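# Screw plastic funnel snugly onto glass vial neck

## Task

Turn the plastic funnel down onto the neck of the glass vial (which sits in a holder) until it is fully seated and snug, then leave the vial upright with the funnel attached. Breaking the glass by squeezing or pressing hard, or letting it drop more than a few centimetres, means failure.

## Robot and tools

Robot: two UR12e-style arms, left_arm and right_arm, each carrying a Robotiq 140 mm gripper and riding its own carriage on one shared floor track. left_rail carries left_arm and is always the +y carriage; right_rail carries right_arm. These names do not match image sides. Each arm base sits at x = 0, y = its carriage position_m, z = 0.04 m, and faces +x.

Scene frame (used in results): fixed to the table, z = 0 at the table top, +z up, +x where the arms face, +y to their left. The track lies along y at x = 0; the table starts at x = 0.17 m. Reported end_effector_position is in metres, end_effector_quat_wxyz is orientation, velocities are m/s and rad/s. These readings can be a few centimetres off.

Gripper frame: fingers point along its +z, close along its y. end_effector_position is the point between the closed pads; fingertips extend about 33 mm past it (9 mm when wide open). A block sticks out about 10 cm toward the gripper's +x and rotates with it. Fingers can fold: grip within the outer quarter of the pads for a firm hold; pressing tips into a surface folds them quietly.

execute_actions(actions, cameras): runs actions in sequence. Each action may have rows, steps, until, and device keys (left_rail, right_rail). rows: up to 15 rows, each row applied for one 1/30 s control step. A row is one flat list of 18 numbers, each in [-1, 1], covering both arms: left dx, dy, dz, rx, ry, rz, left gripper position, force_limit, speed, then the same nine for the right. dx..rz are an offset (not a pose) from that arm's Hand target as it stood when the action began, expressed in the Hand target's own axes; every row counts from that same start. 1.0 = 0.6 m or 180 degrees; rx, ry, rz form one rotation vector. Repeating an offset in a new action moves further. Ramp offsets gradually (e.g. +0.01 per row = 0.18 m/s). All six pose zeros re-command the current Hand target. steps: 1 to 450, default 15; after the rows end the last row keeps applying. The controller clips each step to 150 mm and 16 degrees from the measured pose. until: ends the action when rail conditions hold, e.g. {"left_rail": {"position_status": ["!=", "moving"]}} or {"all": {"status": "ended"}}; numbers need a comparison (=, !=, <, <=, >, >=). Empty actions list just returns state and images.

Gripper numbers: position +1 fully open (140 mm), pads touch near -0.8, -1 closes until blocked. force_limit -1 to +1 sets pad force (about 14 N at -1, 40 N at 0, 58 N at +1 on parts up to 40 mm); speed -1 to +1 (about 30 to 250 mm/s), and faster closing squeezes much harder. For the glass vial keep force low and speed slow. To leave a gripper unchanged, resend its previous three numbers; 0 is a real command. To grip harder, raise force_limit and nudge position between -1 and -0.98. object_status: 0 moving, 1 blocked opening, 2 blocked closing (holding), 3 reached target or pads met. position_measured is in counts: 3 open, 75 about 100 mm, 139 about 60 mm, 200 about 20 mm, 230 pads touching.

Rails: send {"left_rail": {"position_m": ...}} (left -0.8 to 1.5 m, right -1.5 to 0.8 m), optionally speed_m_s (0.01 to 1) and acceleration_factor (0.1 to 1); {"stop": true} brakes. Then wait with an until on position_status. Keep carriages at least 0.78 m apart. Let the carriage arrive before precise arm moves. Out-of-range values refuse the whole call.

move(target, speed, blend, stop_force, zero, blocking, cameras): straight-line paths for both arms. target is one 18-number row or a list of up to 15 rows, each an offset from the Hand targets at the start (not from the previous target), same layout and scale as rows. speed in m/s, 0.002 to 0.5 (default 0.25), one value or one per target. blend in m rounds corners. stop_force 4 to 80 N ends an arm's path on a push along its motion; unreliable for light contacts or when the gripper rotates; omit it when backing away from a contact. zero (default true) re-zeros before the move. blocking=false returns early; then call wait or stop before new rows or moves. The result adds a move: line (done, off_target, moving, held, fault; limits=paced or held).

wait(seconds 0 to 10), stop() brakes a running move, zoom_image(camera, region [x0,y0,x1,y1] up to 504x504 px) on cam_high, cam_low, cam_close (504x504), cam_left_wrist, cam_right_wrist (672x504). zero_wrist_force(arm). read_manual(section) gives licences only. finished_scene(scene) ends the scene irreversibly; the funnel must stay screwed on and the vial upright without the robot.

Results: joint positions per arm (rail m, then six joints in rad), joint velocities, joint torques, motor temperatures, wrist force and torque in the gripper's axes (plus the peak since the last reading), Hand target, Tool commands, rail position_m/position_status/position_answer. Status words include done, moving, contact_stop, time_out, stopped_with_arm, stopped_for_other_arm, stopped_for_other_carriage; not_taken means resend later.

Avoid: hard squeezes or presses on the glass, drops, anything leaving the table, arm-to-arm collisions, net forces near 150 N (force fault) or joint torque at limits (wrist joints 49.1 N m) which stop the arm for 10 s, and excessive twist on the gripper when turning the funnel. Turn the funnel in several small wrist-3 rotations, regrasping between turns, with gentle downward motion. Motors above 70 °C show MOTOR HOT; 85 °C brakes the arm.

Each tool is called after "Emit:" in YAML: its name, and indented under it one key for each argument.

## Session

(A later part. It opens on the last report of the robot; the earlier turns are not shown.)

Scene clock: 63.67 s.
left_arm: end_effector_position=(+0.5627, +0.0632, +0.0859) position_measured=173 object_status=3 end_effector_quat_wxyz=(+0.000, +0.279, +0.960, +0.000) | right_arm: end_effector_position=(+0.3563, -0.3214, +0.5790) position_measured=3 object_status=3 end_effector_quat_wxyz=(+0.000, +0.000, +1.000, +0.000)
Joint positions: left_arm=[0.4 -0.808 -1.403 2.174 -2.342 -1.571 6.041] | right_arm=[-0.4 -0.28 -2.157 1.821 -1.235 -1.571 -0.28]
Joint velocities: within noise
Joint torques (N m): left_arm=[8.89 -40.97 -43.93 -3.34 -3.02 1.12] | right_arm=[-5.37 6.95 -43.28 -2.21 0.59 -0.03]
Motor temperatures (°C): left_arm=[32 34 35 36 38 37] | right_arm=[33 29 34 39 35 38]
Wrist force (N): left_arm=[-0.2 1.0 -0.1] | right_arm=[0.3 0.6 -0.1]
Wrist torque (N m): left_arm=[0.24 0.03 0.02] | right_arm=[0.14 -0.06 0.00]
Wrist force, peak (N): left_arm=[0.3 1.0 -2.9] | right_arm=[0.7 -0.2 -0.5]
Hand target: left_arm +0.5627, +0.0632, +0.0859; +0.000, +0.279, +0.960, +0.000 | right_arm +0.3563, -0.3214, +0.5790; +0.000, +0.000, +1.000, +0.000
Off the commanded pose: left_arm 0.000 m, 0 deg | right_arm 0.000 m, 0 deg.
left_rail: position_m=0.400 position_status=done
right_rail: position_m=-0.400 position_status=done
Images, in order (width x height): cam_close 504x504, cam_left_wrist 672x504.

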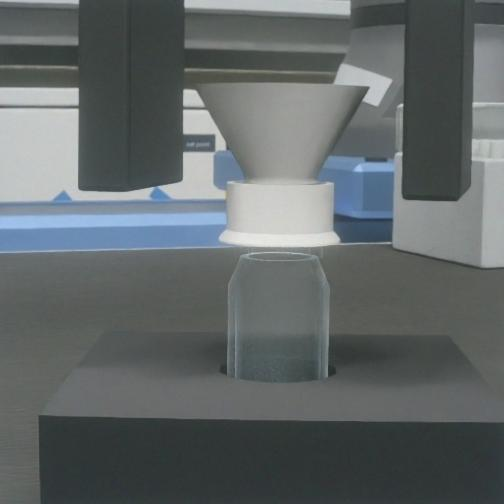

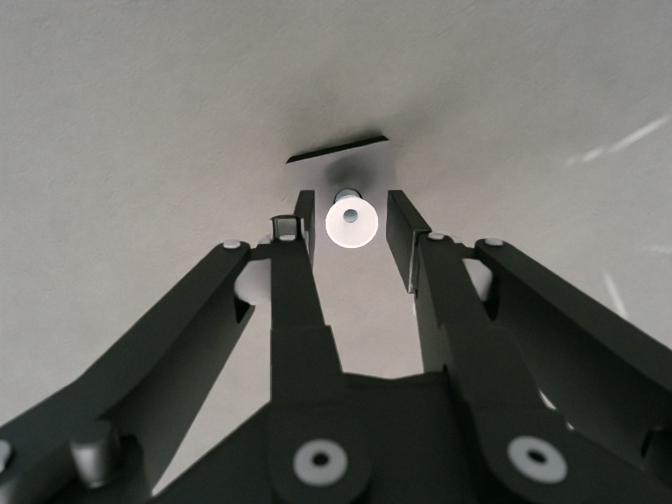

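Emit:
move:
  target:
    - [0,0,0,0,0,-0.8,-0.35,-1,-1,0,0,0,0,0,0,1,1,1]
    - [0,0,0,0,0,0.6,-0.35,-1,-1,0,0,0,0,0,0,1,1,1]
  speed: 0.5
  cameras: []

Emit:
execute_actions:
  actions:
    - {"rows":[[0,0,0,0,0,0,-1,0,-1,0,0,0,0,0,0,1,1,1]],"steps":45}
  cameras: ["cam_left_wrist"]

Emit:
move:
  target:
    - [0,0,0.0008,0,0,0.4,-1,0,-1,0,0,0,0,0,0,1,1,1]
    - [0,0,0.0015,0,0,0.8,-1,0,-1,0,0,0,0,0,0,1,1,1]
  speed: 0.25
  cameras: ["cam_close","cam_left_wrist"]

Emit:
zoom_image:
  camera: "cam_close"
  region: [200, 150, 360, 310]

Scene clock: 70.50 s.
left_arm: end_effector_position=(+0.5627, +0.0632, +0.0859) position_measured=173 object_status=3 end_effector_quat_wxyz=(+0.000, +0.941, +0.339, +0.000) | right_arm: end_effector_position=(+0.3563, -0.3214, +0.5790) position_measured=3 object_status=3 end_effector_quat_wxyz=(+0.000, +0.000, +1.000, +0.000)
Joint positions: left_arm=[0.4 -0.808 -1.403 2.174 -2.342 -1.571 1.642] | right_arm=[-0.4 -0.28 -2.157 1.821 -1.235 -1.571 -0.28]
Joint velocities: within noise
Joint torques (N m): left_arm=[-4.74 -72.2 -24.6 -2.93 2.72 -2.77] | right_arm=[-6.9 6.37 -44.22 -2.19 0.58 -0.31]
Motor temperatures (°C): left_arm=[32 34 35 36 38 37] | right_arm=[33 29 34 39 35 38]
Wrist force (N): left_arm=[0.0 1.1 0.0] | right_arm=[0.0 0.0 -0.4]
Wrist torque (N m): left_arm=[0.26 -0.03 0.01] | right_arm=[0.01 0.01 -0.01]
Wrist force, peak (N): left_arm=[-0.1 1.4 -0.4] | right_arm=[0.1 0.9 -0.6]
Hand target: left_arm +0.5627, +0.0632, +0.0859; +0.000, +0.941, +0.339, +0.000 | right_arm +0.3563, -0.3214, +0.5790; +0.000, +0.000, +1.000, +0.000
Off the commanded pose: left_arm 0.000 m, 0 deg | right_arm 0.000 m, 0 deg.
left_rail: position_m=0.400 position_status=done
right_rail: position_m=-0.400 position_status=done
move: done
No camera images: "cameras" was empty.

Scene clock: 72.20 s.
left_arm: end_effector_position=(+0.5627, +0.0632, +0.0859) position_measured=197 object_status=2 end_effector_quat_wxyz=(+0.000, +0.941, +0.339, +0.000) | right_arm: end_effector_position=(+0.3563, -0.3214, +0.5790) position_measured=3 object_status=3 end_effector_quat_wxyz=(+0.000, +0.000, +1.000, +0.000)
Joint positions: left_arm=[0.4 -0.808 -1.403 2.174 -2.342 -1.571 1.642] | right_arm=[-0.4 -0.28 -2.157 1.821 -1.235 -1.571 -0.28]
Joint velocities: within noise
Joint torques (N m): left_arm=[-6.98 -69.9 -28.61 -4.18 2.72 -2.61] | right_arm=[-6.11 6.57 -44.36 -2.06 0.5 -0.23]
Motor temperatures (°C): left_arm=[32 34 35 36 38 37] | right_arm=[33 29 34 39 35 38]
Wrist force (N): left_arm=[-0.2 0.9 -2.2] | right_arm=[0.4 0.1 -0.6]
Wrist torque (N m): left_arm=[0.21 0.02 0.01] | right_arm=[0.03 -0.09 0.00]
Wrist force, peak (N): left_arm=[-0.6 1.2 -2.3] | right_arm=[1.0 0.2 0.0]
Hand target: left_arm +0.5627, +0.0632, +0.0859; +0.000, +0.941, +0.339, +0.000 | right_arm +0.3563, -0.3214, +0.5790; +0.000, +0.000, +1.000, +0.000
Off the commanded pose: left_arm 0.000 m, 0 deg | right_arm 0.000 m, 0 deg.
left_rail: position_m=0.400 position_status=done
right_rail: position_m=-0.400 position_status=done
Images, in order (width x height): cam_left_wrist 672x504.

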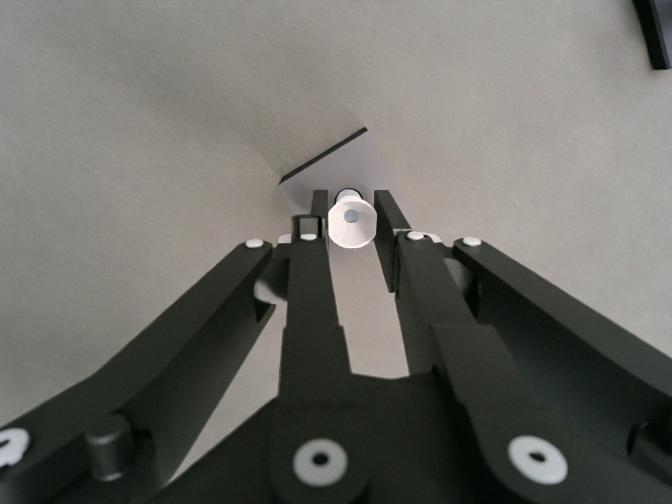

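Scene clock: 78.40 s.
left_arm: end_effector_position=(+0.5627, +0.0633, +0.0850) position_measured=197 object_status=2 end_effector_quat_wxyz=(+0.000, -0.613, +0.790, +0.000) | right_arm: end_effector_position=(+0.3563, -0.3214, +0.5790) position_measured=3 object_status=3 end_effector_quat_wxyz=(+0.000, +0.000, +1.000, +0.000)
Joint positions: left_arm=[0.4 -0.808 -1.402 2.175 -2.344 -1.571 4.156] | right_arm=[-0.4 -0.28 -2.157 1.821 -1.235 -1.571 -0.28]
Joint velocities: within noise
Joint torques (N m): left_arm=[9.71 -29.68 -43.44 -3.39 -3.18 1.78] | right_arm=[-5.43 6.35 -44.36 -2.24 0.48 -0.11]
Motor temperatures (°C): left_arm=[32 34 35 36 38 37] | right_arm=[33 29 34 39 35 38]
Wrist force (N): left_arm=[-0.1 0.3 -4.8] | right_arm=[-0.1 0.2 0.0]
Wrist torque (N m): left_arm=[0.20 0.03 0.02] | right_arm=[0.05 0.02 0.00]
Wrist force, peak (N): left_arm=[0.1 0.5 -5.1] | right_arm=[0.3 0.9 -0.8]
Hand target: left_arm +0.5627, +0.0632, +0.0850; +0.000, -0.613, +0.790, +0.000 | right_arm +0.3563, -0.3214, +0.5790; +0.000, +0.000, +1.000, +0.000
Off the commanded pose: left_arm 0.000 m, 0 deg | right_arm 0.000 m, 0 deg.
left_rail: position_m=0.400 position_status=done
right_rail: position_m=-0.400 position_status=done
move: done
Images, in order (width x height): cam_close 504x504, cam_left_wrist 672x504.

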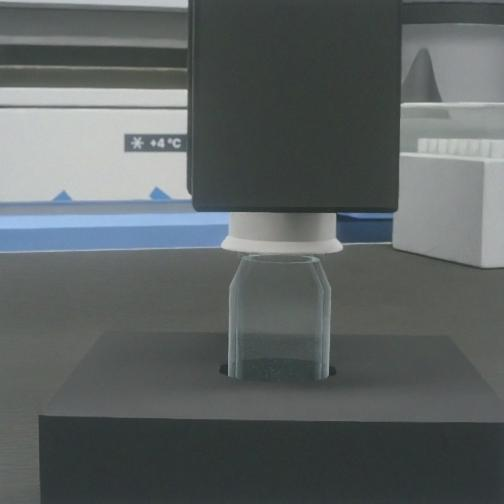

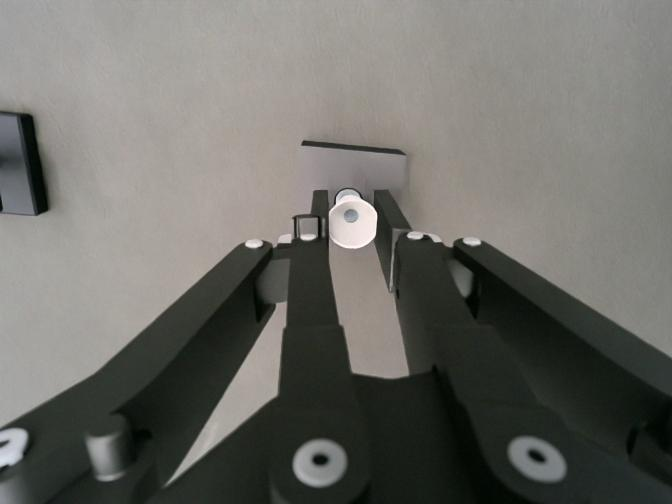

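Scaled by 3.150 from the camera's 504x504 image, which has a finer 720x720 frame.

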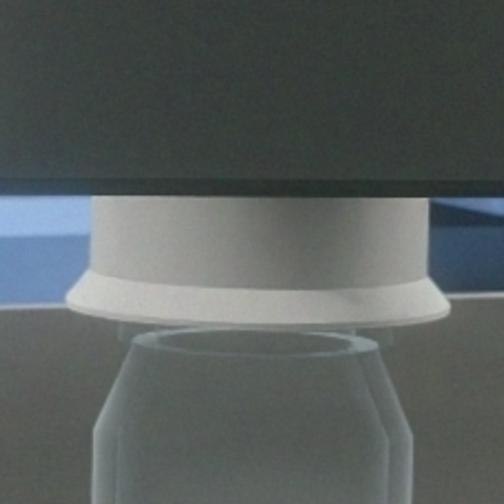

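Emit:
move:
  target:
    - [0,0,0.0012,0,0,0.3,-1,0,-1,0,0,0,0,0,0,1,1,1]
    - [0,0,0.0018,0,0,0.6,-1,0,-1,0,0,0,0,0,0,1,1,1]
  speed: 0.25
  cameras: ["cam_close"]

Emit:
zoom_image:
  camera: "cam_close"
  region: [200, 150, 360, 310]

Scene clock: 84.10 s.
left_arm: end_effector_position=(+0.5627, +0.0633, +0.0839) position_measured=197 object_status=2 end_effector_quat_wxyz=(+0.000, +0.279, +0.960, +0.000) | right_arm: end_effector_position=(+0.3563, -0.3214, +0.5790) position_measured=3 object_status=3 end_effector_quat_wxyz=(+0.000, +0.000, +1.000, +0.000)
Joint positions: left_arm=[0.4 -0.808 -1.4 2.175 -2.346 -1.571 6.04] | right_arm=[-0.4 -0.28 -2.157 1.821 -1.235 -1.571 -0.281]
Joint velocities: within noise
Joint torques (N m): left_arm=[12.56 -21.96 -37.72 -1.54 -3.43 2.19] | right_arm=[-4.62 6.43 -44.96 -2.17 0.55 -0.35]
Motor temperatures (°C): left_arm=[32 34 35 36 38 37] | right_arm=[33 29 34 39 35 38]
Wrist force (N): left_arm=[0.1 0.7 -15.8] | right_arm=[0.1 0.1 -0.4]
Wrist torque (N m): left_arm=[0.28 -0.02 -0.08] | right_arm=[0.03 -0.01 -0.01]
Wrist force, peak (N): left_arm=[0.1 0.5 -16.2] | right_arm=[1.2 -0.2 0.3]
Hand target: left_arm +0.5627, +0.0632, +0.0839; +0.000, +0.279, +0.960, +0.000 | right_arm +0.3563, -0.3214, +0.5790; +0.000, +0.000, +1.000, +0.000
Off the commanded pose: left_arm 0.000 m, 0 deg | right_arm 0.000 m, 0 deg.
left_rail: position_m=0.400 position_status=done
right_rail: position_m=-0.400 position_status=done
move: done
Images, in order (width x height): cam_close 504x504.

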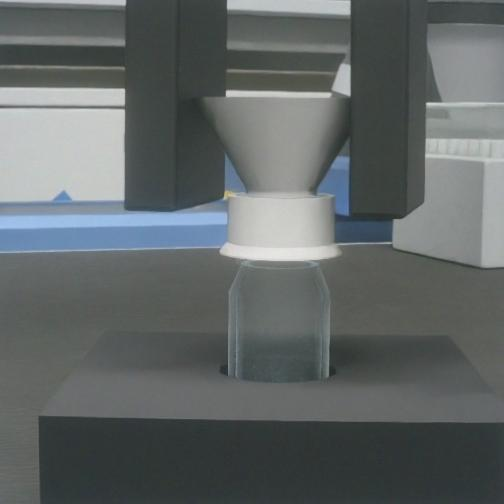

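Scaled by 3.150 from the camera's 504x504 image, which has a finer 720x720 frame.

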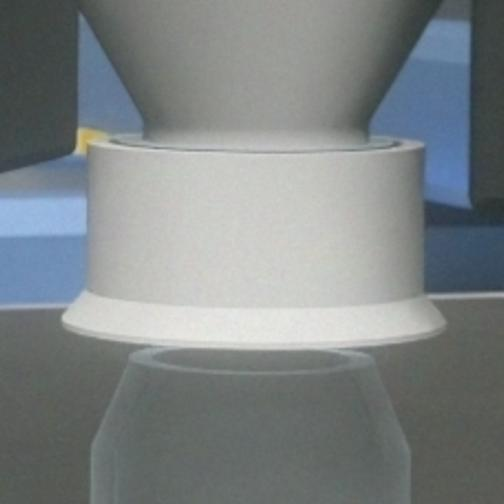

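Emit:
move:
  target: [0,0,-0.0023,0,0,0,-1,0,-1,0,0,0,0,0,0,1,1,1]
  speed: 0.01
  cameras: []

Emit:
execute_actions:
  actions:
    - {"rows":[[0,0,0,0,0,0,-0.2,-1,-1,0,0,0,0,0,0,1,1,1]],"steps":50}
  cameras: ["cam_close"]

Emit:
zoom_image:
  camera: "cam_close"
  region: [180, 70, 380, 270]

Scene clock: 85.47 s.
left_arm: end_effector_position=(+0.5627, +0.0633, +0.0852) position_measured=197 object_status=2 end_effector_quat_wxyz=(+0.000, +0.279, +0.960, +0.000) | right_arm: end_effector_position=(+0.3563, -0.3214, +0.5790) position_measured=3 object_status=3 end_effector_quat_wxyz=(+0.000, +0.000, +1.000, +0.000)
Joint positions: left_arm=[0.4 -0.808 -1.402 2.174 -2.343 -1.571 6.041] | right_arm=[-0.4 -0.28 -2.157 1.821 -1.235 -1.571 -0.281]
Joint velocities: within noise
Joint torques (N m): left_arm=[10.64 -74.06 -46.24 -2.42 -3.37 1.69] | right_arm=[-5.29 6.38 -45.02 -2.24 0.48 -0.28]
Motor temperatures (°C): left_arm=[32 34 35 36 38 37] | right_arm=[33 29 34 39 35 38]
Wrist force (N): left_arm=[0.1 0.7 -1.6] | right_arm=[0.3 0.1 -0.2]
Wrist torque (N m): left_arm=[0.29 -0.04 0.01] | right_arm=[0.04 -0.08 0.00]
Wrist force, peak (N): left_arm=[0.1 0.6 -15.8] | right_arm=[0.1 -0.3 -0.9]
Hand target: left_arm +0.5627, +0.0632, +0.0853; +0.000, +0.279, +0.960, +0.000 | right_arm +0.3563, -0.3214, +0.5790; +0.000, +0.000, +1.000, +0.000
Off the commanded pose: left_arm 0.000 m, 0 deg | right_arm 0.000 m, 0 deg.
left_rail: position_m=0.400 position_status=done
right_rail: position_m=-0.400 position_status=done
move: done
No camera images: "cameras" was empty.

Scene clock: 87.33 s.
left_arm: end_effector_position=(+0.5627, +0.0632, +0.0853) position_measured=154 object_status=3 end_effector_quat_wxyz=(+0.000, +0.279, +0.960, +0.000) | right_arm: end_effector_position=(+0.3563, -0.3214, +0.5790) position_measured=3 object_status=3 end_effector_quat_wxyz=(+0.000, +0.000, +1.000, +0.000)
Joint positions: left_arm=[0.4 -0.808 -1.402 2.174 -2.343 -1.571 6.041] | right_arm=[-0.4 -0.28 -2.157 1.821 -1.235 -1.571 -0.281]
Joint velocities: within noise
Joint torques (N m): left_arm=[8.59 -73.7 -43.47 -6.2 -3.49 1.41] | right_arm=[-6.68 6.39 -45.05 -2.2 0.51 -0.26]
Motor temperatures (°C): left_arm=[32 34 35 36 38 37] | right_arm=[33 29 34 39 35 38]
Wrist force (N): left_arm=[0.0 1.1 0.0] | right_arm=[0.4 0.2 -0.7]
Wrist torque (N m): left_arm=[0.25 -0.02 0.02] | right_arm=[0.05 -0.10 -0.01]
Wrist force, peak (N): left_arm=[-0.2 0.5 -2.2] | right_arm=[0.5 0.5 -0.6]
Hand target: left_arm +0.5627, +0.0632, +0.0853; +0.000, +0.279, +0.960, +0.000 | right_arm +0.3563, -0.3214, +0.5790; +0.000, +0.000, +1.000, +0.000
Off the commanded pose: left_arm 0.000 m, 0 deg | right_arm 0.000 m, 0 deg.
left_rail: position_m=0.400 position_status=done
right_rail: position_m=-0.400 position_status=done
Images, in order (width x height): cam_close 504x504.

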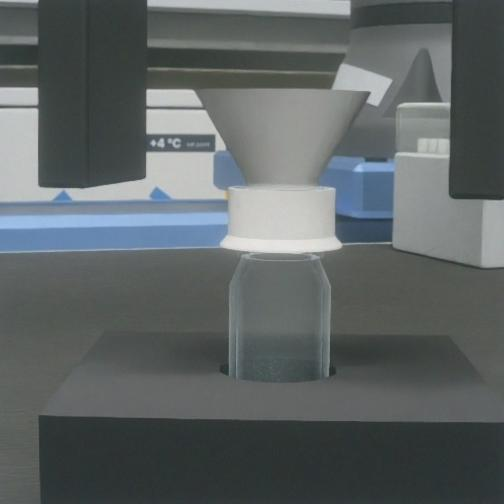

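Scaled by 2.520 from the camera's 504x504 image, which has a finer 720x720 frame.

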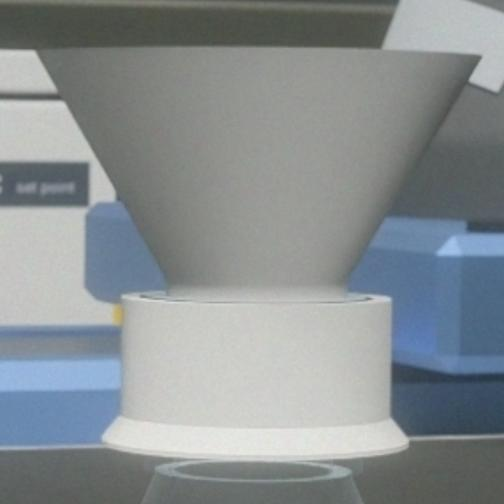

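Emit:
move:
  target: [0,0,-0.2,0,0,0,-0.2,-1,-1,0,0,0,0,0,0,1,1,1]
  speed: 0.1
  cameras: ["cam_close"]

Emit:
finished_scene:
  scene: 2

Scene clock: 89.27 s.
left_arm: end_effector_position=(+0.5627, +0.0633, +0.2052) position_measured=154 object_status=3 end_effector_quat_wxyz=(+0.000, +0.279, +0.960, +0.000) | right_arm: end_effector_position=(+0.3563, -0.3214, +0.5790) position_measured=3 object_status=3 end_effector_quat_wxyz=(+0.000, +0.000, +1.000, +0.000)
Joint positions: left_arm=[0.4 -0.808 -1.541 2.068 -2.098 -1.571 6.041] | right_arm=[-0.4 -0.28 -2.157 1.821 -1.235 -1.571 -0.28]
Joint velocities: within noise
Joint torques (N m): left_arm=[-4.75 -69.34 -52.5 -2.94 -2.71 -1.75] | right_arm=[-5.48 6.8 -45.81 -2.37 0.32 -0.15]
Motor temperatures (°C): left_arm=[32 34 35 36 38 37] | right_arm=[33 29 34 39 35 38]
Wrist force (N): left_arm=[-0.4 0.9 0.5] | right_arm=[-0.1 0.1 -0.2]
Wrist torque (N m): left_arm=[0.22 0.07 0.04] | right_arm=[0.03 0.02 0.00]
Wrist force, peak (N): left_arm=[0.3 1.3 1.3] | right_arm=[0.8 0.3 -1.0]
Hand target: left_arm +0.5627, +0.0632, +0.2053; +0.000, +0.279, +0.960, +0.000 | right_arm +0.3563, -0.3214, +0.5790; +0.000, +0.000, +1.000, +0.000
Off the commanded pose: left_arm 0.000 m, 0 deg | right_arm 0.000 m, 0 deg.
left_rail: position_m=0.400 position_status=done
right_rail: position_m=-0.400 position_status=done
move: done
Images, in order (width x height): cam_close 504x504.

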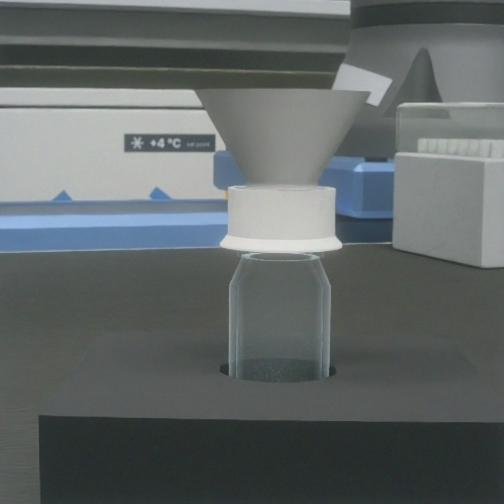

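The scene is finished: the task was done.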